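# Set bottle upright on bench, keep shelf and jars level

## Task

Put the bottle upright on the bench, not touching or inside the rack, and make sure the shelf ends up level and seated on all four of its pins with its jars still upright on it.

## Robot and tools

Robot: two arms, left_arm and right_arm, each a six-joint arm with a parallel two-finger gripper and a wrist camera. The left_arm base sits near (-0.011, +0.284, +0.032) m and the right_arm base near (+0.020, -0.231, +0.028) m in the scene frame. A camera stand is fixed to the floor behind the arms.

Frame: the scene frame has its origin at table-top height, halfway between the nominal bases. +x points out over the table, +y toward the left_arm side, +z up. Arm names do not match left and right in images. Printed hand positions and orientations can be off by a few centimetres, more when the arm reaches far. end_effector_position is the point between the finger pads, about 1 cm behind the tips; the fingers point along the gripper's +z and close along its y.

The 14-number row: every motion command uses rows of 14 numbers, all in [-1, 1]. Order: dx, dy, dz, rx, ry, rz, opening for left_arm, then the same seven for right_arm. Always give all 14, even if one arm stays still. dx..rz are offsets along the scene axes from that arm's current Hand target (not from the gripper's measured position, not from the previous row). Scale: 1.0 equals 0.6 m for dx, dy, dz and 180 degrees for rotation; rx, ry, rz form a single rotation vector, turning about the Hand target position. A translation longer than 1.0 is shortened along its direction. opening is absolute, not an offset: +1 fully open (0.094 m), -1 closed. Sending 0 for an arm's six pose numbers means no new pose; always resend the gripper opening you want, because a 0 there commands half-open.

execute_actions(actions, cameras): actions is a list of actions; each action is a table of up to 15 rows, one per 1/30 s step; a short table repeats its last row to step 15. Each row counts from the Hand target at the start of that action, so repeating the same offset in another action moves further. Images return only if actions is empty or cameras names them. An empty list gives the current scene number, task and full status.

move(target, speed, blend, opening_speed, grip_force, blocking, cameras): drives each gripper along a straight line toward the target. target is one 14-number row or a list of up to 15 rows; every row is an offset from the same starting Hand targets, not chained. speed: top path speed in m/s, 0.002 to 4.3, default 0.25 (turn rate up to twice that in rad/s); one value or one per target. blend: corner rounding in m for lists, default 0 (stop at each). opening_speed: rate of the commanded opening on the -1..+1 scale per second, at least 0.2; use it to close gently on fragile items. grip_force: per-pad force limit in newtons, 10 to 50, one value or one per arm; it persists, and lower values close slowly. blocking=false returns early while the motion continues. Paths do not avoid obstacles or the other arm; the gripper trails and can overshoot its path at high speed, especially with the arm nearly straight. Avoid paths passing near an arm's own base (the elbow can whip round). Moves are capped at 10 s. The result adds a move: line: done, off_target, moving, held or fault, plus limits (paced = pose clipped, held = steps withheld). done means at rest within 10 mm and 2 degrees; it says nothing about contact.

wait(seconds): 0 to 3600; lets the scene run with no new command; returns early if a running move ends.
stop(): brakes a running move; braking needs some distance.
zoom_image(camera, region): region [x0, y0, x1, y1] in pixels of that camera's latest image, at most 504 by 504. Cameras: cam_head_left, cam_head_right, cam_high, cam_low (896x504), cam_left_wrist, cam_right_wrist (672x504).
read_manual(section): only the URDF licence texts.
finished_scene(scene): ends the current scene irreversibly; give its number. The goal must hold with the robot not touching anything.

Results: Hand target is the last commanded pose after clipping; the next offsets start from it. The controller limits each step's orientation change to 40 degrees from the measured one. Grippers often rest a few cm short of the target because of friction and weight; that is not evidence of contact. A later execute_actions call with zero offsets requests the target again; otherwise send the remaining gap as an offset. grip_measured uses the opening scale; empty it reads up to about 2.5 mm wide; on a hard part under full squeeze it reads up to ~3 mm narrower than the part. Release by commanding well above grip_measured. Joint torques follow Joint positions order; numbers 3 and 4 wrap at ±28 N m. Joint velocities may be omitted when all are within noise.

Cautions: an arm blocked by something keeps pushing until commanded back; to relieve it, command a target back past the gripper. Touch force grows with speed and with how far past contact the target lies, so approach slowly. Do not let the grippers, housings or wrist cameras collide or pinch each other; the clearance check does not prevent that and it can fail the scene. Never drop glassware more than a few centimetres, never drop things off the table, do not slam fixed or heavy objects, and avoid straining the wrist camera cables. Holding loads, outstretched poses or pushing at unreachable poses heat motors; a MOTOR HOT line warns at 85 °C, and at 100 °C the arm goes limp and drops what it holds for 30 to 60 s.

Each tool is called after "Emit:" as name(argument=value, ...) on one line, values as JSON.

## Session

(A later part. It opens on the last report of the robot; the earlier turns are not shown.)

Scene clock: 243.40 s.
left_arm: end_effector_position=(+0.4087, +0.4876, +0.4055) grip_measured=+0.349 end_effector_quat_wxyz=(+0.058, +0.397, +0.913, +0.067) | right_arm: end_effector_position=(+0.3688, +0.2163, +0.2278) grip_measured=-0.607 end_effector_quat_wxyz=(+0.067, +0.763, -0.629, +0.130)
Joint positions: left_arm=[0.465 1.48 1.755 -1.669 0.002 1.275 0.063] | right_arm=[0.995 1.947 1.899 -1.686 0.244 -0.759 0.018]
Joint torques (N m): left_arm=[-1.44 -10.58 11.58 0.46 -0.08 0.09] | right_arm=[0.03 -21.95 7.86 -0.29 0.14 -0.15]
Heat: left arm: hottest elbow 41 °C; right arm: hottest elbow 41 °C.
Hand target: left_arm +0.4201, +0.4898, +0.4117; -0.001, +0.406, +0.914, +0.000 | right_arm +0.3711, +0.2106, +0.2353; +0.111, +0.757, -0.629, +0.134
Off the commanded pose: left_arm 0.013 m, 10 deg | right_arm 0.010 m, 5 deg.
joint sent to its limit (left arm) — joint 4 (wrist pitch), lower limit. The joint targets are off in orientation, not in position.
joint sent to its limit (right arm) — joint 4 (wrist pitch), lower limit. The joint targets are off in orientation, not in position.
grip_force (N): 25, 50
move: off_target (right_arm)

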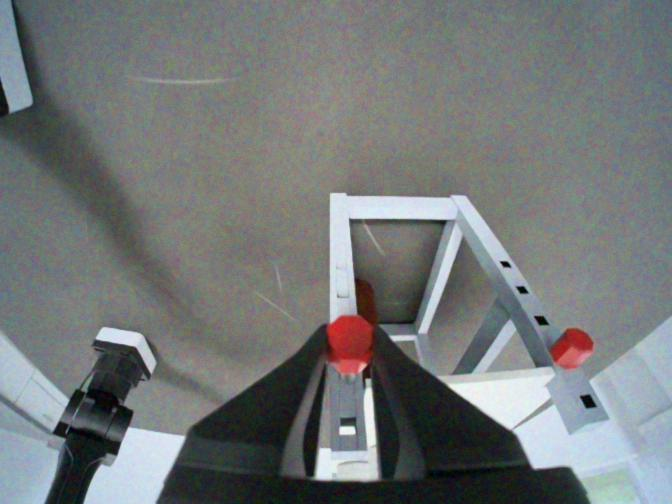

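Emit:
move(target=[0,0,0,0,0,0,0.35,-0.003,0.002,-0.020,0,0,0,-0.85], speed=0.06, cameras=["cam_right_wrist"])

Emit:
zoom_image(camera="cam_right_wrist", region=[290, 280, 430, 480])

Scene clock: 244.73 s.
left_arm: end_effector_position=(+0.4087, +0.4876, +0.4055) grip_measured=+0.349 end_effector_quat_wxyz=(+0.058, +0.397, +0.913, +0.067) | right_arm: end_effector_position=(+0.3681, +0.2151, +0.2260) grip_measured=-0.607 end_effector_quat_wxyz=(+0.070, +0.763, -0.629, +0.130)
Joint positions: left_arm=[0.465 1.48 1.755 -1.669 0.002 1.275 0.063] | right_arm=[0.995 1.947 1.893 -1.686 0.244 -0.76 0.018]
Joint torques (N m): left_arm=[-1.44 -10.46 11.58 0.47 -0.07 0.08] | right_arm=[-0.21 -20.07 7.9 -0.2 0.11 -0.03]
Heat: left arm: hottest elbow 41 °C; right arm: hottest elbow 41 °C.
Hand target: left_arm +0.4201, +0.4898, +0.4117; -0.001, +0.406, +0.914, +0.000 | right_arm +0.3693, +0.2118, +0.2233; +0.111, +0.757, -0.629, +0.134
Off the commanded pose: left_arm 0.013 m, 10 deg | right_arm 0.004 m, 5 deg.
joint sent to its limit (left arm) — joint 4 (wrist pitch), lower limit. The joint targets are off in orientation, not in position.
joint sent to its limit (right arm) — joint 4 (wrist pitch), lower limit. The joint targets are off in orientation, not in position.
grip_force (N): 25, 50
move: off_target (right_arm)

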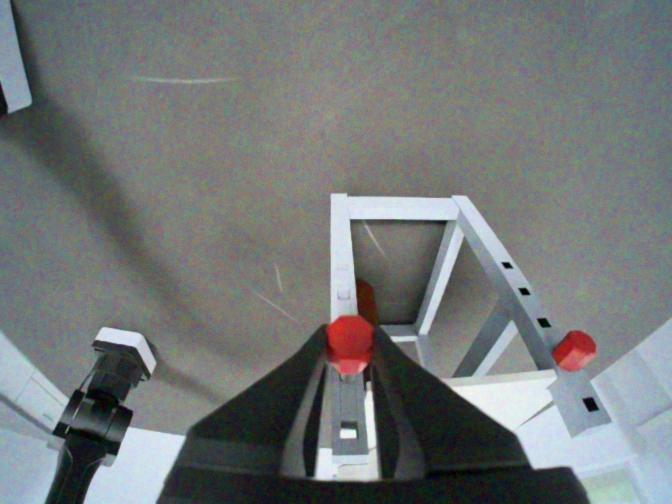

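Scaled by 2.520 from the camera's image (finer frame: 960x720).

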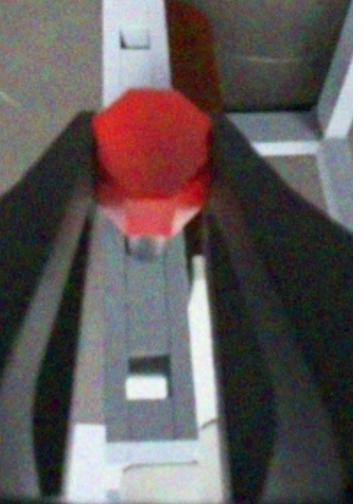

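Emit:
move(target=[0,0,0,0,0,0,0.35,-0.003,0.000,-0.020,0,0,0,-0.85], speed=0.06, cameras=["cam_right_wrist"])

Emit:
zoom_image(camera="cam_right_wrist", region=[290, 280, 430, 480])

Scene clock: 246.03 s.
left_arm: end_effector_position=(+0.4087, +0.4876, +0.4055) grip_measured=+0.349 end_effector_quat_wxyz=(+0.058, +0.397, +0.913, +0.067) | right_arm: end_effector_position=(+0.3672, +0.2138, +0.2168) grip_measured=-0.607 end_effector_quat_wxyz=(+0.080, +0.764, -0.627, +0.131)
Joint positions: left_arm=[0.465 1.48 1.755 -1.669 0.002 1.275 0.063] | right_arm=[0.995 1.959 1.884 -1.686 0.244 -0.76 0.018]
Joint torques (N m): left_arm=[-1.49 -10.52 11.56 0.47 -0.08 0.09] | right_arm=[0.73 -19.9 7.8 -0.43 0.04 0.03]
Heat: left arm: hottest elbow 41 °C; right arm: hottest elbow 41 °C.
Hand target: left_arm +0.4201, +0.4898, +0.4117; -0.001, +0.406, +0.914, +0.000 | right_arm +0.3674, +0.2117, +0.2114; +0.111, +0.757, -0.629, +0.134
Off the commanded pose: left_arm 0.013 m, 10 deg | right_arm 0.006 m, 4 deg.
joint sent to its limit (left arm) — joint 4 (wrist pitch), lower limit. The joint targets are off in orientation, not in position.
joint sent to its limit (right arm) — joint 4 (wrist pitch), lower limit. The joint targets are off in orientation, not in position.
grip_force (N): 25, 50
move: off_target (right_arm)

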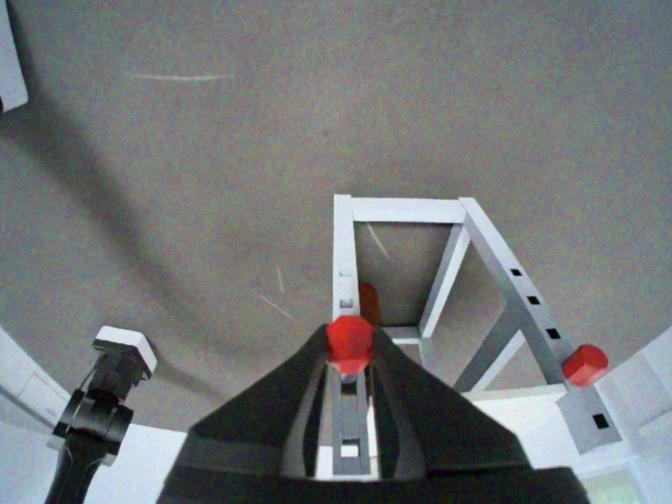

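Scaled by 2.520 from the camera's image (finer frame: 960x720).

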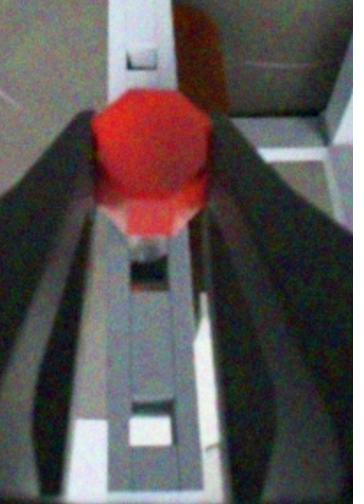

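Emit:
move(target=[0,0,0,0,0,0,0.35,0.005,-0.025,0.0,0,0,0,-0.85], speed=0.05, cameras=["cam_right_wrist"])

Emit:
zoom_image(camera="cam_right_wrist", region=[300, 320, 400, 410])

Scene clock: 247.17 s.
left_arm: end_effector_position=(+0.4087, +0.4876, +0.4055) grip_measured=+0.349 end_effector_quat_wxyz=(+0.058, +0.397, +0.913, +0.067) | right_arm: end_effector_position=(+0.3658, +0.2085, +0.2106) grip_measured=-0.607 end_effector_quat_wxyz=(+0.089, +0.763, -0.627, +0.131)
Joint positions: left_arm=[0.465 1.48 1.755 -1.669 0.002 1.275 0.063] | right_arm=[0.992 1.959 1.866 -1.686 0.244 -0.76 0.018]
Joint torques (N m): left_arm=[-1.49 -10.52 11.58 0.47 -0.08 0.09] | right_arm=[-0.5 -21.13 6.82 -0.16 0.17 -0.08]
Heat: left arm: hottest elbow 41 °C; right arm: hottest elbow 41 °C.
Hand target: left_arm +0.4201, +0.4898, +0.4117; -0.001, +0.406, +0.914, +0.000 | right_arm +0.3706, +0.1966, +0.2114; +0.111, +0.757, -0.629, +0.134
Off the commanded pose: left_arm 0.013 m, 10 deg | right_arm 0.013 m, 3 deg.
joint sent to its limit (left arm) — joint 4 (wrist pitch), lower limit. The joint targets are off in orientation, not in position.
joint sent to its limit (right arm) — joint 4 (wrist pitch), lower limit. The joint targets still meet the commanded pose.
grip_force (N): 25, 50
move: off_target (right_arm)

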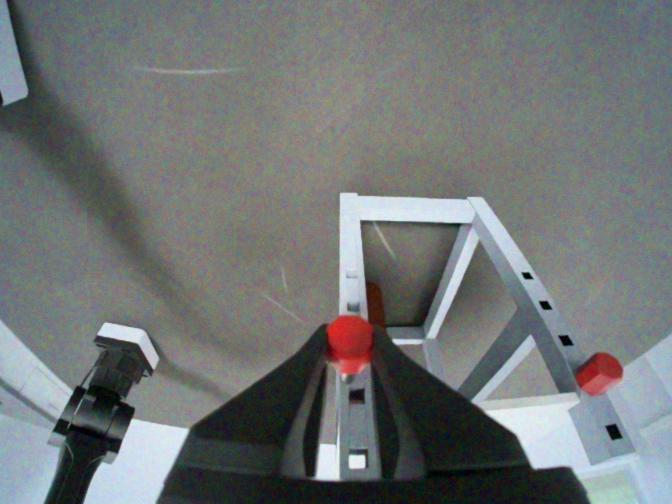

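Scaled by 5.040 from the camera's image (finer frame: 960x720).

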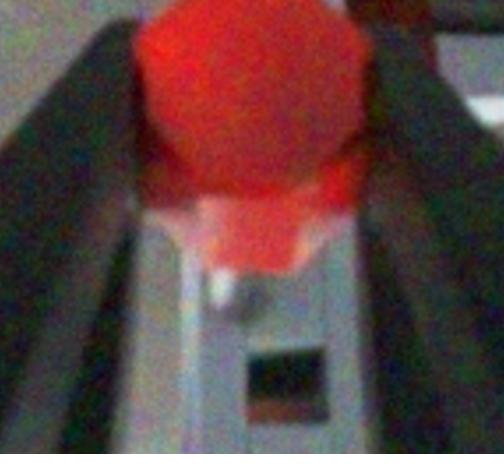

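Emit:
move(target=[[0,0,0,0,0,0,0.35,-0.011,0.064,0.056,0,0,0,-0.85],[0,0,0,0,0,0,0.35,0,0.0107,0.022,0,0,0,-0.85]], speed=0.08, cameras=["cam_right_wrist"])

Emit:
zoom_image(camera="cam_right_wrist", region=[300, 320, 400, 410])

Scene clock: 250.13 s.
left_arm: end_effector_position=(+0.4087, +0.4876, +0.4055) grip_measured=+0.349 end_effector_quat_wxyz=(+0.058, +0.397, +0.913, +0.067) | right_arm: end_effector_position=(+0.3676, +0.2101, +0.2134) grip_measured=-0.607 end_effector_quat_wxyz=(+0.085, +0.763, -0.627, +0.131)
Joint positions: left_arm=[0.465 1.48 1.755 -1.669 0.002 1.275 0.063] | right_arm=[0.991 1.959 1.874 -1.685 0.245 -0.761 0.018]
Joint torques (N m): left_arm=[-1.55 -10.64 11.56 0.47 -0.08 0.09] | right_arm=[-0.38 -22.59 7.69 -0.27 0.11 -0.11]
Heat: left arm: hottest elbow 41 °C; right arm: hottest elbow 40 °C.
Hand target: left_arm +0.4201, +0.4898, +0.4117; -0.001, +0.406, +0.914, +0.000 | right_arm +0.3705, +0.2032, +0.2245; +0.111, +0.757, -0.629, +0.134
Off the commanded pose: left_arm 0.013 m, 10 deg | right_arm 0.014 m, 3 deg.
joint sent to its limit (left arm) — joint 4 (wrist pitch), lower limit. The joint targets are off in orientation, not in position.
joint sent to its limit (right arm) — joint 4 (wrist pitch), lower limit. The joint targets are off in orientation, not in position.
grip_force (N): 25, 50
move: off_target (right_arm)

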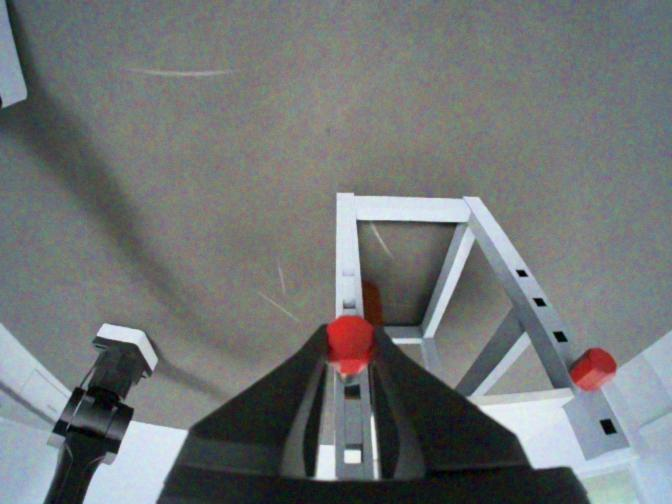

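Scaled by 5.040 from the camera's image (finer frame: 960x720).

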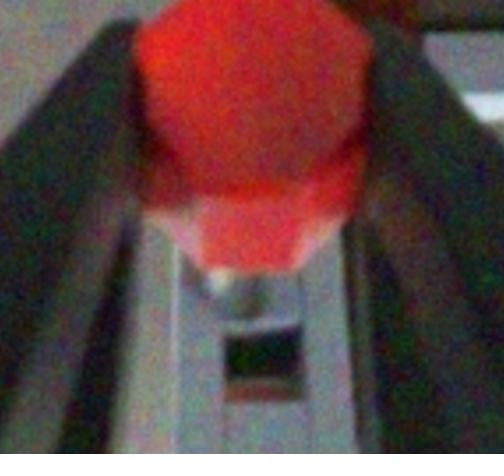

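Emit:
move(target=[[0,0,0,0,0,0,0.35,-0.007,0.055,0.04,0,0,0,-0.85],[0,0,0,0,0,0,0.35,0.0045,-0.004,0.006,0,0,0,-0.85]], speed=0.08, cameras=["cam_right_wrist"])

Emit:
zoom_image(camera="cam_right_wrist", region=[300, 320, 400, 410])

Scene clock: 252.83 s.
left_arm: end_effector_position=(+0.4087, +0.4876, +0.4055) grip_measured=+0.349 end_effector_quat_wxyz=(+0.058, +0.397, +0.913, +0.067) | right_arm: end_effector_position=(+0.3703, +0.2093, +0.2160) grip_measured=-0.607 end_effector_quat_wxyz=(+0.082, +0.763, -0.628, +0.130)
Joint positions: left_arm=[0.465 1.48 1.755 -1.669 0.002 1.275 0.063] | right_arm=[0.986 1.956 1.878 -1.685 0.244 -0.765 0.018]
Joint torques (N m): left_arm=[-1.49 -10.52 11.59 0.44 -0.08 0.09] | right_arm=[-0.56 -22.71 7.65 -0.43 0.24 -0.14]
Heat: left arm: hottest elbow 41 °C; right arm: hottest elbow 40 °C.
Hand target: left_arm +0.4201, +0.4898, +0.4117; -0.001, +0.406, +0.914, +0.000 | right_arm +0.3732, +0.2007, +0.2281; +0.111, +0.757, -0.629, +0.134
Off the commanded pose: left_arm 0.013 m, 10 deg | right_arm 0.015 m, 3 deg.
joint sent to its limit (left arm) — joint 4 (wrist pitch), lower limit. The joint targets are off in orientation, not in position.
joint sent to its limit (right arm) — joint 4 (wrist pitch), lower limit. The joint targets are off in orientation, not in position.
grip_force (N): 25, 50
move: off_target (right_arm)

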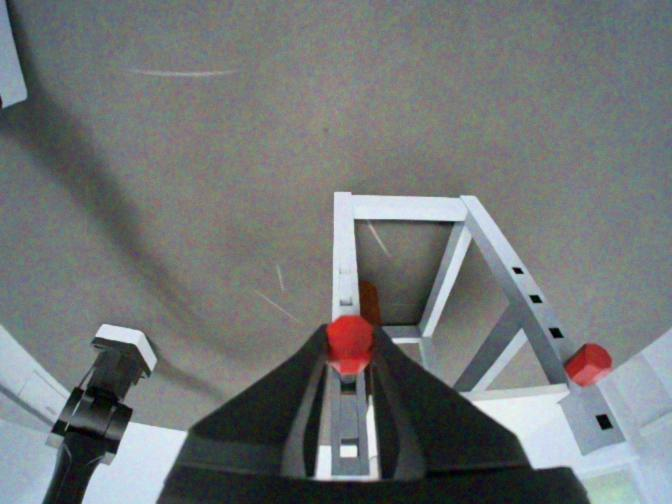

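Scaled by 5.040 from the camera's image (finer frame: 960x720).

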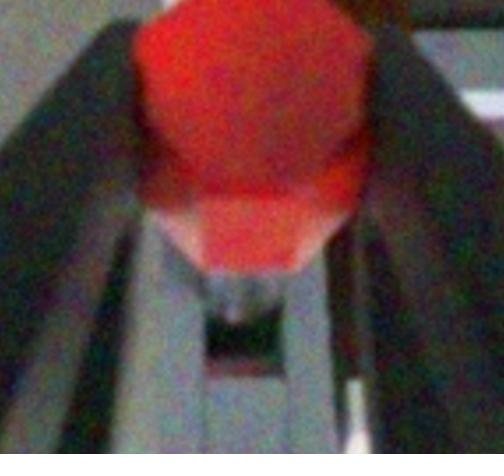

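Emit:
move(target=[[0,0,0,0,0,0,0.35,0.003,-0.012,0.003,0,0,0,-0.85],[0,0,0,0,0,0,0.35,0.006,-0.022,0.006,0,0,0.01,-0.85],[0,0,0,0,0,0,0.35,0.008,-0.024,0.004,0,0,-0.01,-0.85],[0,0,0,0,0,0,0.35,0.006,-0.028,0.006,0,0,0,-0.85]], speed=0.05, blend=0.002, cameras=["cam_right_wrist"])

Emit:
zoom_image(camera="cam_right_wrist", region=[300, 320, 400, 410])

Scene clock: 256.30 s.
left_arm: end_effector_position=(+0.4087, +0.4876, +0.4055) grip_measured=+0.349 end_effector_quat_wxyz=(+0.058, +0.397, +0.913, +0.067) | right_arm: end_effector_position=(+0.3687, +0.2081, +0.2167) grip_measured=-0.607 end_effector_quat_wxyz=(+0.077, +0.772, -0.618, +0.127)
Joint positions: left_arm=[0.465 1.48 1.755 -1.669 0.002 1.275 0.063] | right_arm=[0.986 1.94 1.858 -1.666 0.24 -0.796 0.018]
Joint torques (N m): left_arm=[-1.55 -10.46 11.58 0.47 -0.08 0.09] | right_arm=[-2.43 -23.06 6.54 -0.98 0.51 0.01]
Heat: left arm: hottest elbow 41 °C; right arm: hottest elbow 40 °C.
Hand target: left_arm +0.4201, +0.4898, +0.4117; -0.001, +0.406, +0.914, +0.000 | right_arm +0.3768, +0.1840, +0.2318; +0.111, +0.757, -0.629, +0.134
Off the commanded pose: left_arm 0.013 m, 10 deg | right_arm 0.030 m, 5 deg.
joint sent to its limit (left arm) — joint 4 (wrist pitch), lower limit. The joint targets are off in orientation, not in position.
joint sent to its limit (right arm) — joint 4 (wrist pitch), lower limit. The joint targets are off in orientation, not in position.
grip_force (N): 25, 50
move: off_target (right_arm)

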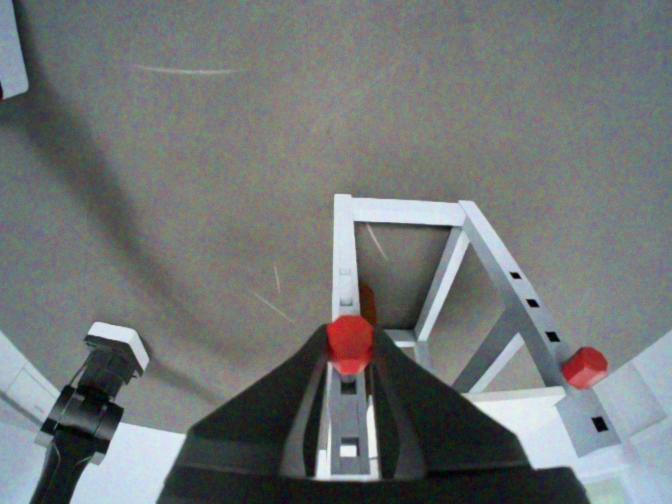

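Scaled by 5.040 from the camera's image (finer frame: 960x720).

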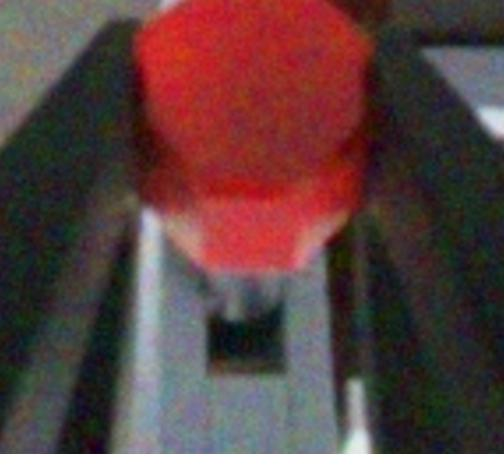

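Emit:
move(target=[[0,0,0,0,0,0,0.35,-0.017,0.083,0.055,0,0,0,-0.85],[0,0,0,0,0,0,0.35,-0.006,0.028,0.006,0,0,0,-0.85]], speed=0.08, cameras=["cam_right_wrist"])

Emit:
zoom_image(camera="cam_right_wrist", region=[300, 320, 400, 410])

Scene clock: 259.40 s.
left_arm: end_effector_position=(+0.4087, +0.4876, +0.4055) grip_measured=+0.349 end_effector_quat_wxyz=(+0.058, +0.397, +0.913, +0.067) | right_arm: end_effector_position=(+0.3699, +0.2094, +0.2266) grip_measured=-0.607 end_effector_quat_wxyz=(+0.073, +0.766, -0.625, +0.130)
Joint positions: left_arm=[0.465 1.48 1.755 -1.669 0.002 1.275 0.063] | right_arm=[0.987 1.939 1.882 -1.686 0.246 -0.776 0.018]
Joint torques (N m): left_arm=[-1.49 -10.52 11.6 0.46 -0.08 0.09] | right_arm=[0.03 -22.53 7.51 -0.2 0.2 -0.01]
Heat: left arm: hottest elbow 41 °C; right arm: hottest elbow 40 °C.
Hand target: left_arm +0.4201, +0.4898, +0.4117; -0.001, +0.406, +0.914, +0.000 | right_arm +0.3732, +0.2008, +0.2355; +0.111, +0.757, -0.629, +0.134
Off the commanded pose: left_arm 0.013 m, 10 deg | right_arm 0.013 m, 5 deg.
joint sent to its limit (left arm) — joint 4 (wrist pitch), lower limit. The joint targets are off in orientation, not in position.
joint sent to its limit (right arm) — joint 4 (wrist pitch), lower limit. The joint targets are off in orientation, not in position.
grip_force (N): 25, 50
move: off_target (right_arm)

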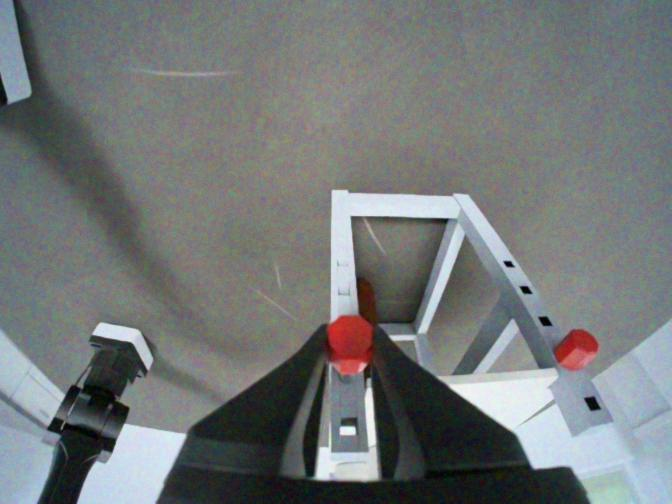

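Scaled by 5.040 from the camera's image (finer frame: 960x720).

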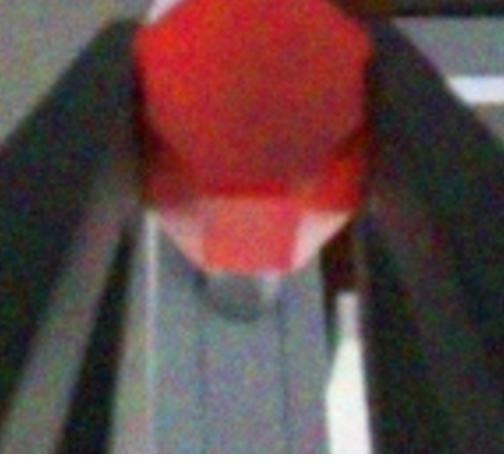

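Emit:
move(target=[[0,0,0,0,0,0,0.35,0.003,-0.015,-0.005,0,0,0,-0.85],[0,0,0,0,0,0,0.35,0.005,-0.022,-0.015,0,0,0.008,-0.85],[0,0,0,0,0,0,0.35,0.003,-0.022,-0.022,0,0,-0.008,-0.85],[0,0,0,0,0,0,0.35,0.006,-0.022,-0.028,0,0,0.008,-0.85],[0,0,0,0,0,0,0.35,0.003,-0.022,-0.034,0,0,-0.008,-0.85]], speed=0.03, blend=0.002, cameras=["cam_right_wrist"])

Emit:
zoom_image(camera="cam_right_wrist", region=[300, 320, 400, 410])

Scene clock: 264.63 s.
left_arm: end_effector_position=(+0.4087, +0.4876, +0.4055) grip_measured=+0.349 end_effector_quat_wxyz=(+0.058, +0.397, +0.913, +0.067) | right_arm: end_effector_position=(+0.3683, +0.2082, +0.2236) grip_measured=-0.607 end_effector_quat_wxyz=(+0.071, +0.769, -0.622, +0.127)
Joint positions: left_arm=[0.465 1.48 1.755 -1.669 0.002 1.275 0.063] | right_arm=[0.987 1.931 1.863 -1.67 0.242 -0.786 0.018]
Joint torques (N m): left_arm=[-1.44 -10.52 11.58 0.46 -0.08 0.09] | right_arm=[-1.38 -20.72 6.06 -0.83 0.16 0.23]
Heat: left arm: hottest elbow 42 °C; right arm: hottest elbow 39 °C.
Hand target: left_arm +0.4201, +0.4898, +0.4117; -0.001, +0.406, +0.914, +0.000 | right_arm +0.3750, +0.1876, +0.2149; +0.113, +0.749, -0.639, +0.133
Off the commanded pose: left_arm 0.013 m, 10 deg | right_arm 0.023 m, 6 deg.
joint sent to its limit (left arm) — joint 4 (wrist pitch), lower limit. The joint targets are off in orientation, not in position.
joint sent to its limit (right arm) — joint 4 (wrist pitch), lower limit. The joint targets still meet the commanded pose.
grip_force (N): 25, 50
move: off_target (right_arm)

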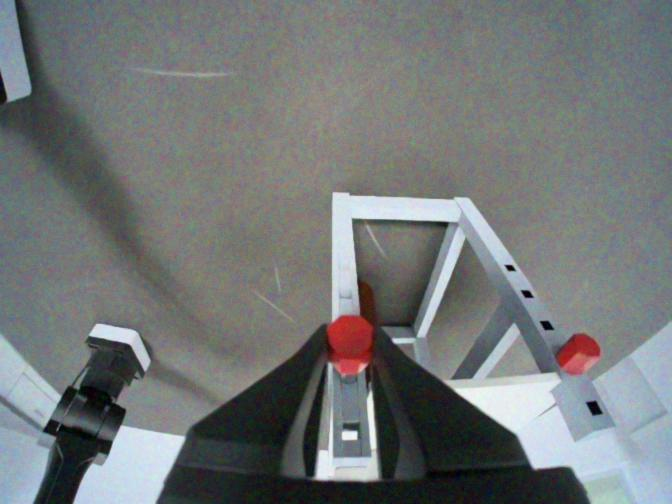

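Scaled by 5.040 from the camera's image (finer frame: 960x720).

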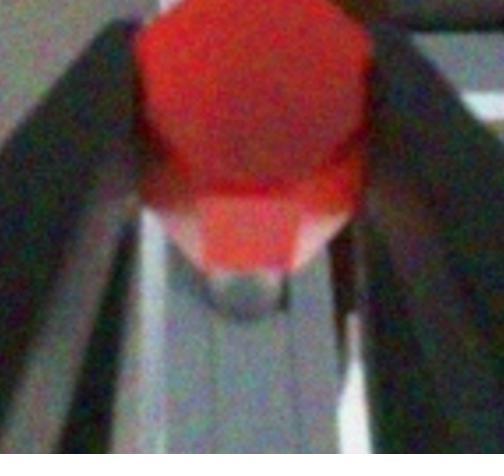

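Emit:
move(target=[[0,0,0,0,0,0,0.35,0.010,0.006,0.003,0,0,0.0,-0.85],[0,0,0,0,0,0,0.35,0.018,0.0,-0.005,0,0,0.015,-0.85],[0,0,0,0,0,0,0.35,0.012,0.0,-0.010,0,0,0.025,-0.85],[0,0,0,0,0,0,0.35,0.016,-0.004,-0.01,0.01,0,0,-0.85],[0,0,0,0,0,0,0.35,0.014,-0.006,-0.004,-0.01,0,0.015,-0.85],[0,0,0,0,0,0,0.35,0.012,-0.01,-0.012,0,0,0.01,-0.85]], speed=0.05, blend=0.002, cameras=["cam_right_wrist"])

Emit:
zoom_image(camera="cam_right_wrist", region=[300, 320, 400, 410])

Scene clock: 268.33 s.
left_arm: end_effector_position=(+0.4087, +0.4876, +0.4055) grip_measured=+0.349 end_effector_quat_wxyz=(+0.058, +0.397, +0.913, +0.067) | right_arm: end_effector_position=(+0.3682, +0.2077, +0.2233) grip_measured=-0.607 end_effector_quat_wxyz=(+0.074, +0.775, -0.614, +0.127)
Joint positions: left_arm=[0.465 1.48 1.755 -1.669 0.002 1.275 0.063] | right_arm=[0.987 1.931 1.862 -1.671 0.241 -0.806 0.018]
Joint torques (N m): left_arm=[-1.55 -10.52 11.6 0.46 -0.08 0.1] | right_arm=[-2.9 -19.78 5.9 -0.81 0.52 0.04]
Heat: left arm: hottest elbow 42 °C; right arm: hottest elbow 39 °C.
Hand target: left_arm +0.4201, +0.4898, +0.4117; -0.001, +0.406, +0.914, +0.000 | right_arm +0.3823, +0.1815, +0.2078; +0.111, +0.759, -0.627, +0.134
Off the commanded pose: left_arm 0.013 m, 10 deg | right_arm 0.033 m, 5 deg.
joint sent to its limit (left arm) — joint 4 (wrist pitch), lower limit. The joint targets are off in orientation, not in position.
joint sent to its limit (right arm) — joint 4 (wrist pitch), lower limit. The joint targets still meet the commanded pose.
grip_force (N): 25, 50
move: off_target (right_arm)

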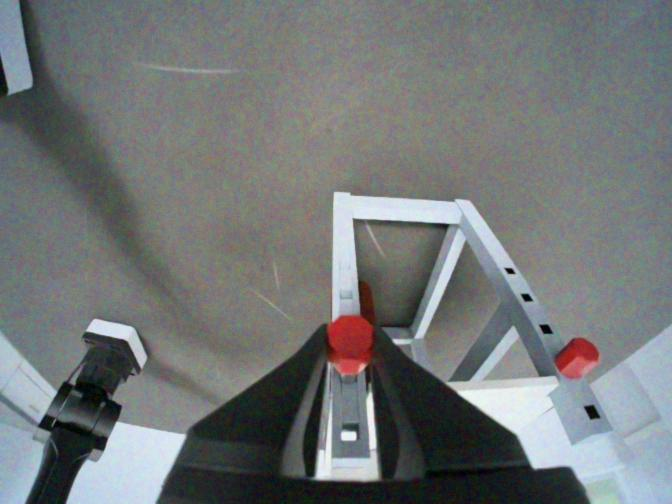

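Scaled by 5.040 from the camera's image (finer frame: 960x720).

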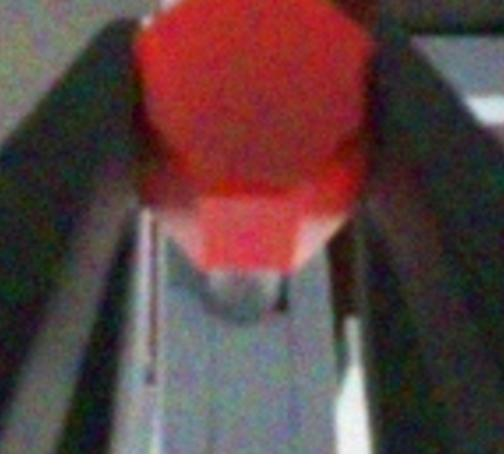

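Emit:
move(target=[[0,0,0,0,0,0,0.35,-0.024,0.087,0.0887,0,0,0,-0.85],[0,0,0,0,0,0,0.35,-0.0128,0.032,0.0403,0,0,0,-0.85],[0,0,0,0,0,0,0.35,-0.0095,0.014,0.0403,0,0,0,-0.85]], speed=[0.08,0.08,0.03], cameras=["cam_right_wrist"])

Emit:
zoom_image(camera="cam_right_wrist", region=[300, 320, 400, 410])

Scene clock: 273.13 s.
left_arm: end_effector_position=(+0.4087, +0.4876, +0.4055) grip_measured=+0.349 end_effector_quat_wxyz=(+0.058, +0.397, +0.913, +0.067) | right_arm: end_effector_position=(+0.3697, +0.2085, +0.2306) grip_measured=-0.607 end_effector_quat_wxyz=(+0.068, +0.771, -0.620, +0.129)
Joint positions: left_arm=[0.465 1.48 1.755 -1.669 0.002 1.275 0.063] | right_arm=[0.987 1.927 1.875 -1.679 0.246 -0.792 0.018]
Joint torques (N m): left_arm=[-1.61 -10.58 11.55 0.46 -0.09 0.09] | right_arm=[-1.79 -22.59 6.23 -0.46 0.27 -0.04]
Heat: left arm: hottest elbow 42 °C; right arm: hottest elbow 39 °C.
Hand target: left_arm +0.4201, +0.4898, +0.4117; -0.001, +0.406, +0.914, +0.000 | right_arm +0.3766, +0.1899, +0.2319; +0.111, +0.759, -0.627, +0.134
Off the commanded pose: left_arm 0.013 m, 10 deg | right_arm 0.020 m, 5 deg.
joint sent to its limit (left arm) — joint 4 (wrist pitch), lower limit. The joint targets are off in orientation, not in position.
joint sent to its limit (right arm) — joint 4 (wrist pitch), lower limit. The joint targets are off in orientation, not in position.
grip_force (N): 25, 50
move: off_target (right_arm)

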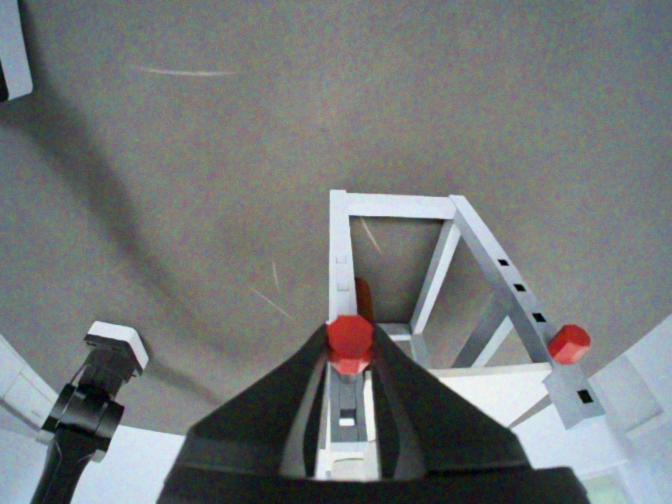

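Scaled by 5.040 from the camera's image (finer frame: 960x720).

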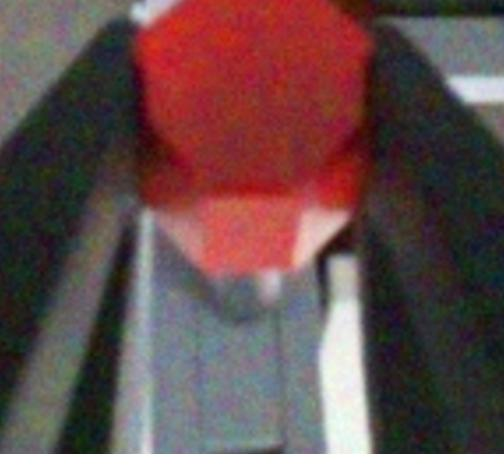

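Emit:
move(target=[[0,0,0,0,0,0,0.35,-0.001,0.012,-0.01,0,0,0,-0.85],[0,0,0,0,0,0,0.35,0.002,0.008,-0.02,0,0,0,-0.85],[0,0,0,0,0,0,0.35,0.003,0.004,-0.03,0,0,0,-0.85],[0,0,0,0,0,0,0.35,0.002,0.002,-0.036,0,0,0,-0.85]], speed=0.02, blend=0.002, cameras=["cam_right_wrist"])

Emit:
zoom_image(camera="cam_right_wrist", region=[300, 320, 400, 410])

Scene clock: 276.17 s.
left_arm: end_effector_position=(+0.4087, +0.4876, +0.4055) grip_measured=+0.349 end_effector_quat_wxyz=(+0.058, +0.397, +0.913, +0.067) | right_arm: end_effector_position=(+0.3696, +0.2084, +0.2306) grip_measured=-0.607 end_effector_quat_wxyz=(+0.067, +0.771, -0.620, +0.129)
Joint positions: left_arm=[0.465 1.48 1.755 -1.669 0.002 1.275 0.063] | right_arm=[0.987 1.927 1.875 -1.678 0.246 -0.793 0.018]
Joint torques (N m): left_arm=[-1.49 -10.58 11.56 0.47 -0.08 0.09] | right_arm=[-1.9 -18.49 6.04 -0.46 0.21 0.03]
Heat: left arm: hottest elbow 42 °C; right arm: hottest elbow 38 °C.
Hand target: left_arm +0.4201, +0.4898, +0.4117; -0.001, +0.406, +0.914, +0.000 | right_arm +0.3778, +0.1910, +0.2104; +0.111, +0.759, -0.627, +0.134
Off the commanded pose: left_arm 0.013 m, 10 deg | right_arm 0.028 m, 5 deg.
joint sent to its limit (left arm) — joint 4 (wrist pitch), lower limit. The joint targets are off in orientation, not in position.
joint sent to its limit (right arm) — joint 4 (wrist pitch), lower limit. The joint targets still meet the commanded pose.
grip_force (N): 25, 50
move: off_target (right_arm); blend cut to 0.0019 m at target 3

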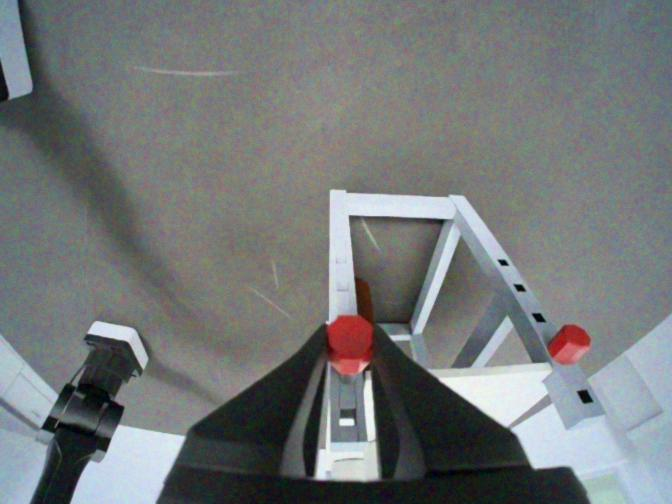

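Scaled by 5.040 from the camera's image (finer frame: 960x720).

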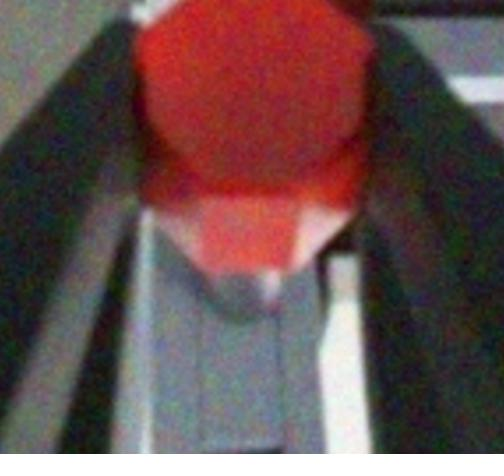

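Emit:
move(target=[[0,0,0,0,0,0,0.35,0.0,0.012,-0.005,0,0,0.012,-0.85],[0,0,0,0,0,0,0.35,0.001,0.006,-0.008,0,0,-0.012,-0.85],[0,0,0,0,0,0,0.35,0.001,0.004,-0.008,0,0,0.012,-0.85],[0,0,0,0,0,0,0.35,0.001,0.0,-0.008,0,0,-0.01,-0.85],[0,0,0,0,0,0,0.35,0.002,-0.004,-0.008,0,0,0,-0.85]], speed=0.06, blend=0.002, cameras=["cam_right_wrist"])

Emit:
zoom_image(camera="cam_right_wrist", region=[300, 320, 400, 410])

Scene clock: 279.30 s.
left_arm: end_effector_position=(+0.4087, +0.4876, +0.4055) grip_measured=+0.349 end_effector_quat_wxyz=(+0.058, +0.397, +0.913, +0.067) | right_arm: end_effector_position=(+0.3706, +0.2088, +0.2143) grip_measured=-0.607 end_effector_quat_wxyz=(+0.082, +0.770, -0.620, +0.130)
Joint positions: left_arm=[0.465 1.48 1.755 -1.669 0.002 1.275 0.063] | right_arm=[0.985 1.954 1.871 -1.677 0.246 -0.789 0.018]
Joint torques (N m): left_arm=[-1.49 -10.52 11.58 0.44 -0.08 0.1] | right_arm=[-1.61 -20.84 5.87 -0.54 0.31 -0.01]
Heat: left arm: hottest elbow 42 °C; right arm: hottest elbow 38 °C.
Hand target: left_arm +0.4201, +0.4898, +0.4117; -0.001, +0.406, +0.914, +0.000 | right_arm +0.3789, +0.1888, +0.2055; +0.111, +0.759, -0.627, +0.134
Off the commanded pose: left_arm 0.013 m, 10 deg | right_arm 0.024 m, 4 deg.
joint sent to its limit (left arm) — joint 4 (wrist pitch), lower limit. The joint targets are off in orientation, not in position.
joint sent to its limit (right arm) — joint 4 (wrist pitch), lower limit. The joint targets still meet the commanded pose.
grip_force (N): 25, 50
move: off_target (right_arm)

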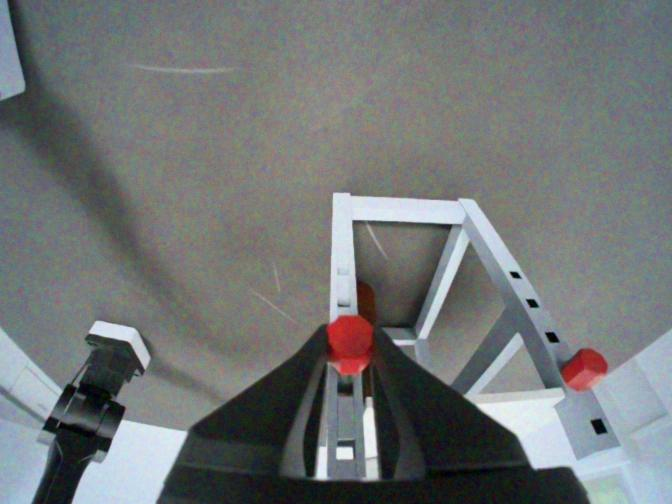

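Scaled by 5.040 from the camera's image (finer frame: 960x720).

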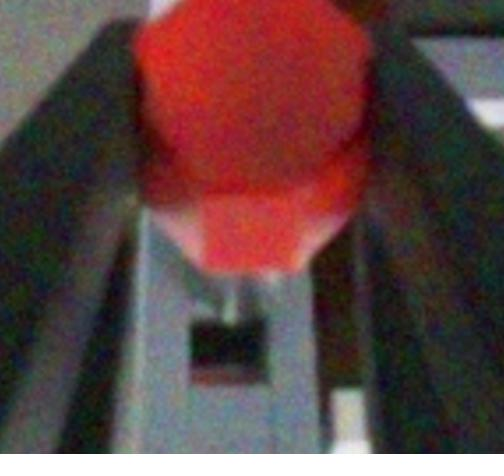

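Emit:
move(target=[[0,0,0,0,0,0,0.35,-0.0193,0.0748,0.0942,0,0,0,-0.85],[0,0,0,0,0,0,0.35,-0.0082,0.0198,0.0455,0,0,0,-0.85]], speed=[0.08,0.08], cameras=["cam_right_wrist"])

Emit:
zoom_image(camera="cam_right_wrist", region=[300, 320, 400, 410])

Scene clock: 282.67 s.
left_arm: end_effector_position=(+0.4087, +0.4876, +0.4055) grip_measured=+0.349 end_effector_quat_wxyz=(+0.058, +0.397, +0.913, +0.067) | right_arm: end_effector_position=(+0.3705, +0.2094, +0.2235) grip_measured=-0.607 end_effector_quat_wxyz=(+0.076, +0.767, -0.623, +0.130)
Joint positions: left_arm=[0.465 1.48 1.755 -1.669 0.002 1.275 0.063] | right_arm=[0.986 1.945 1.882 -1.686 0.246 -0.781 0.018]
Joint torques (N m): left_arm=[-1.49 -10.52 11.59 0.47 -0.08 0.09] | right_arm=[-0.44 -22.53 7.46 -0.18 0.17 -0.08]
Heat: left arm: hottest elbow 42 °C; right arm: hottest elbow 38 °C.
Hand target: left_arm +0.4201, +0.4898, +0.4117; -0.001, +0.406, +0.914, +0.000 | right_arm +0.3739, +0.2006, +0.2327; +0.111, +0.759, -0.627, +0.134
Off the commanded pose: left_arm 0.013 m, 10 deg | right_arm 0.013 m, 4 deg.
joint sent to its limit (left arm) — joint 4 (wrist pitch), lower limit. The joint targets are off in orientation, not in position.
joint sent to its limit (right arm) — joint 4 (wrist pitch), lower limit. The joint targets are off in orientation, not in position.
grip_force (N): 25, 50
move: off_target (right_arm)

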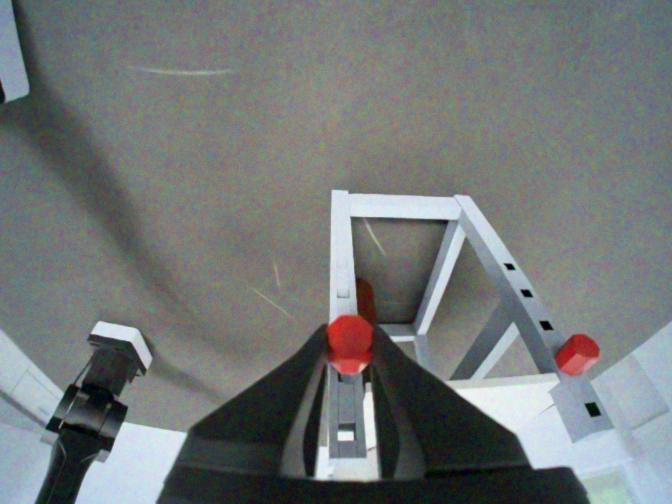

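Scaled by 5.040 from the camera's image (finer frame: 960x720).

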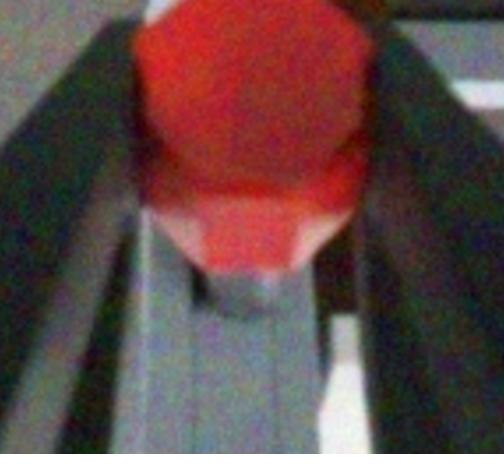

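Emit:
move(target=[[0,0,0,0,0,0,0.35,0.0,0,0,0.015,0.003,-0.007,-0.85],[0,0,0,0,0,0,0.35,0.002,-0.012,0,0.02,0.004,-0.007,-0.85],[0,0,0,0,0,0,0.35,0.003,-0.018,0,0.035,0.007,-0.007,-0.85],[0,0,0,0,0,0,0.35,0.003,-0.02,0,0.045,0.009,0.0,-0.85]], speed=0.04, blend=0.001, cameras=["cam_right_wrist"])

Emit:
zoom_image(camera="cam_right_wrist", region=[300, 320, 400, 410])

Scene clock: 286.20 s.
left_arm: end_effector_position=(+0.4087, +0.4876, +0.4055) grip_measured=+0.349 end_effector_quat_wxyz=(+0.058, +0.397, +0.913, +0.067) | right_arm: end_effector_position=(+0.3705, +0.2043, +0.2225) grip_measured=-0.607 end_effector_quat_wxyz=(+0.065, +0.771, -0.629, +0.082)
Joint positions: left_arm=[0.465 1.48 1.755 -1.669 0.002 1.275 0.063] | right_arm=[0.953 1.911 1.839 -1.64 0.156 -0.821 0.018]
Joint torques (N m): left_arm=[-1.49 -10.52 11.59 0.44 -0.08 0.09] | right_arm=[-1.32 -23.18 6.82 -0.44 -0.11 -0.13]
Heat: left arm: hottest elbow 42 °C; right arm: hottest elbow 38 °C.
Hand target: left_arm +0.4201, +0.4898, +0.4117; -0.001, +0.406, +0.914, +0.000 | right_arm +0.3758, +0.1886, +0.2328; +0.066, +0.767, -0.633, +0.079
Off the commanded pose: left_arm 0.013 m, 10 deg | right_arm 0.019 m, 1 deg.
joint sent to its limit (left arm) — joint 4 (wrist pitch), lower limit. The joint targets are off in orientation, not in position.
grip_force (N): 25, 50
move: off_target (right_arm)

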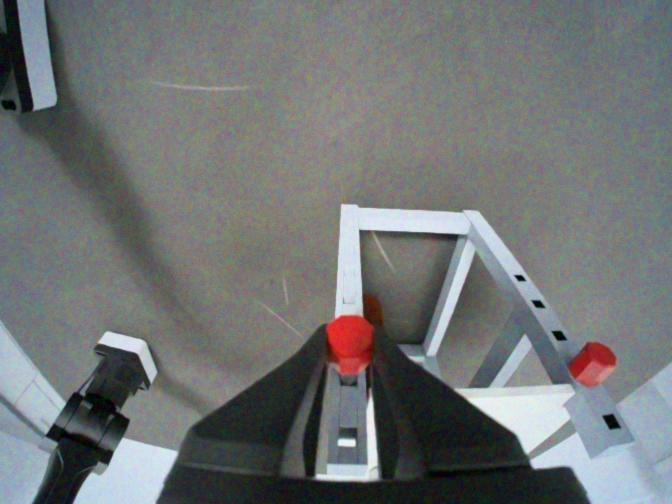

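Scaled by 5.040 from the camera's image (finer frame: 960x720).

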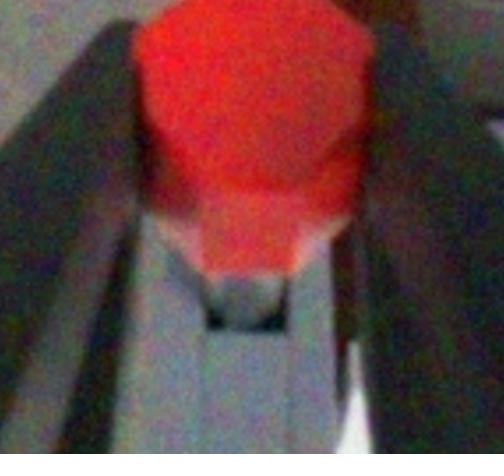

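Emit:
move(target=[[0,0,0,0,0,0,0.35,0.0,0.004,-0.015,0,0,0.008,-0.85],[0,0,0,0,0,0,0.35,0.002,-0.004,-0.02,0.01,0.002,-0.01,-0.85],[0,0,0,0,0,0,0.35,0.003,-0.012,-0.02,-0.01,-0.002,0.008,-0.85],[0,0,0,0,0,0,0.35,0.003,-0.018,-0.025,0.01,0.002,-0.01,-0.85],[0,0,0,0,0,0,0.35,0.004,-0.022,-0.025,-0.01,-0.002,0.008,-0.85],[0,0,0,0,0,0,0.35,0.004,-0.024,-0.02,0,0,-0.005,-0.85]], speed=0.07, blend=0.002, cameras=["cam_right_wrist"])

Emit:
zoom_image(camera="cam_right_wrist", region=[300, 320, 400, 410])

Scene clock: 289.77 s.
left_arm: end_effector_position=(+0.4087, +0.4876, +0.4055) grip_measured=+0.349 end_effector_quat_wxyz=(+0.058, +0.397, +0.913, +0.067) | right_arm: end_effector_position=(+0.3693, +0.2032, +0.2219) grip_measured=-0.607 end_effector_quat_wxyz=(+0.040, +0.780, -0.621, +0.072)
Joint positions: left_arm=[0.465 1.48 1.755 -1.669 0.002 1.275 0.063] | right_arm=[0.95 1.869 1.781 -1.569 0.141 -0.853 0.018]
Joint torques (N m): left_arm=[-1.49 -10.52 11.56 0.46 -0.07 0.09] | right_arm=[-2.55 -20.72 6.65 -1.39 0.41 0.12]
Heat: left arm: hottest elbow 42 °C; right arm: hottest elbow 38 °C.
Hand target: left_arm +0.4201, +0.4898, +0.4117; -0.001, +0.406, +0.914, +0.000 | right_arm +0.3781, +0.1743, +0.2208; +0.066, +0.762, -0.639, +0.078
Off the commanded pose: left_arm 0.013 m, 10 deg | right_arm 0.030 m, 4 deg.
joint sent to its limit (left arm) — joint 4 (wrist pitch), lower limit. The joint targets are off in orientation, not in position.
grip_force (N): 25, 50
move: off_target (right_arm)

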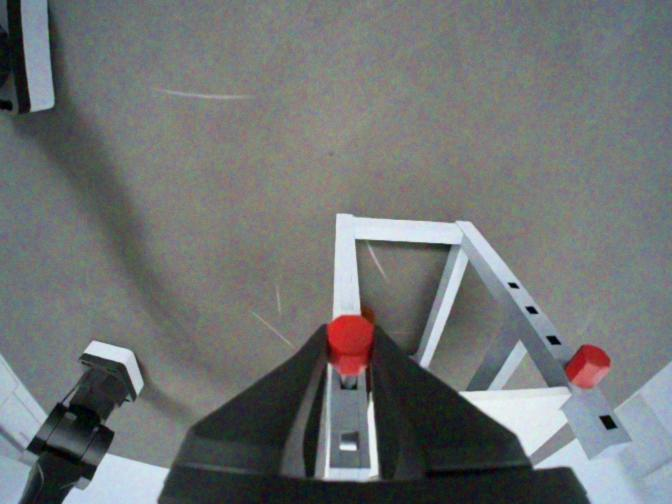

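Scaled by 5.040 from the camera's image (finer frame: 960x720).

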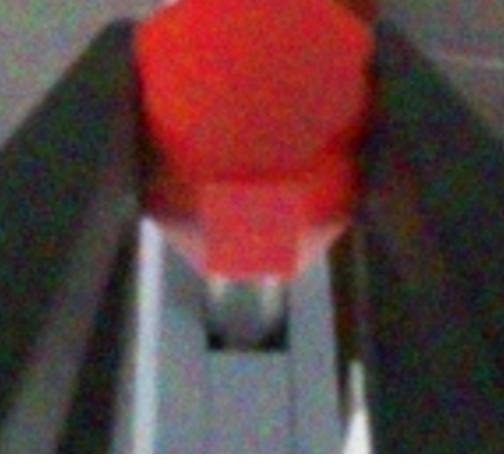

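Emit:
move(target=[[0,0,0,0,0,0,0.35,0.006,0.045,-0.02,0,0,-0.01,-0.85],[0,0,0,0,0,0,0.35,0.012,0.045,-0.035,0.01,0,0.005,-0.85],[0,0,0,0,0,0,0.35,0.012,0.03,-0.035,0.0,0,-0.01,-0.85],[0,0,0,0,0,0,0.35,0.014,0.015,-0.025,0.01,0,0.005,-0.85],[0,0,0,0,0,0,0.35,0.014,0.0,-0.025,0.0,0,-0.01,-0.85],[0,0,0,0,0,0,0.35,0.014,0.0,-0.025,0,0,-0.003,-0.85]], speed=0.07, blend=0.002, cameras=["cam_right_wrist"])

Emit:
zoom_image(camera="cam_right_wrist", region=[300, 320, 400, 410])

Scene clock: 292.90 s.
left_arm: end_effector_position=(+0.4087, +0.4876, +0.4055) grip_measured=+0.349 end_effector_quat_wxyz=(+0.058, +0.397, +0.913, +0.067) | right_arm: end_effector_position=(+0.3710, +0.2035, +0.2208) grip_measured=-0.607 end_effector_quat_wxyz=(+0.037, +0.772, -0.630, +0.067)
Joint positions: left_arm=[0.465 1.48 1.755 -1.669 0.002 1.275 0.063] | right_arm=[0.944 1.869 1.779 -1.561 0.131 -0.835 0.018]
Joint torques (N m): left_arm=[-1.44 -10.52 11.56 0.47 -0.08 0.09] | right_arm=[-2.9 -19.37 5.9 -0.75 0.72 -0.08]
Heat: left arm: hottest elbow 42 °C; right arm: hottest elbow 38 °C.
Hand target: left_arm +0.4201, +0.4898, +0.4117; -0.001, +0.406, +0.914, +0.000 | right_arm +0.3867, +0.1742, +0.2059; +0.066, +0.759, -0.643, +0.078
Off the commanded pose: left_arm 0.013 m, 10 deg | right_arm 0.036 m, 4 deg.
joint sent to its limit (left arm) — joint 4 (wrist pitch), lower limit. The joint targets are off in orientation, not in position.
grip_force (N): 25, 50
move: off_target (right_arm)

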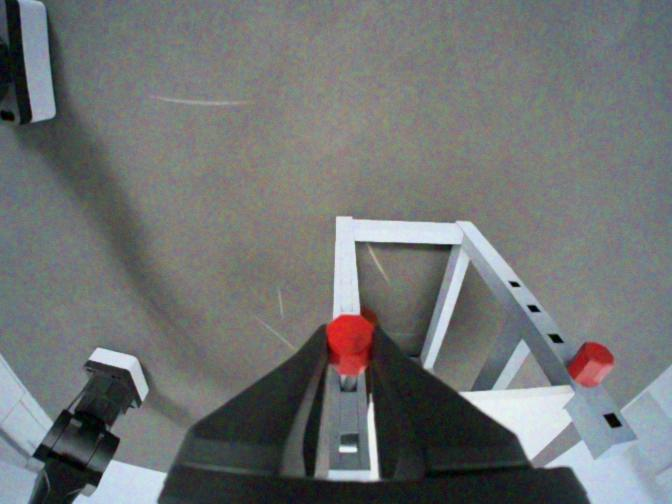

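Scaled by 5.040 from the camera's image (finer frame: 960x720).

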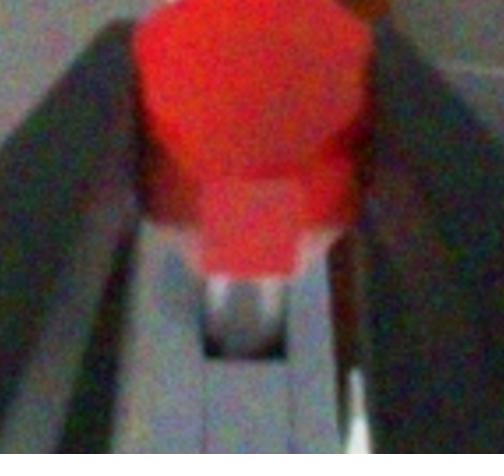

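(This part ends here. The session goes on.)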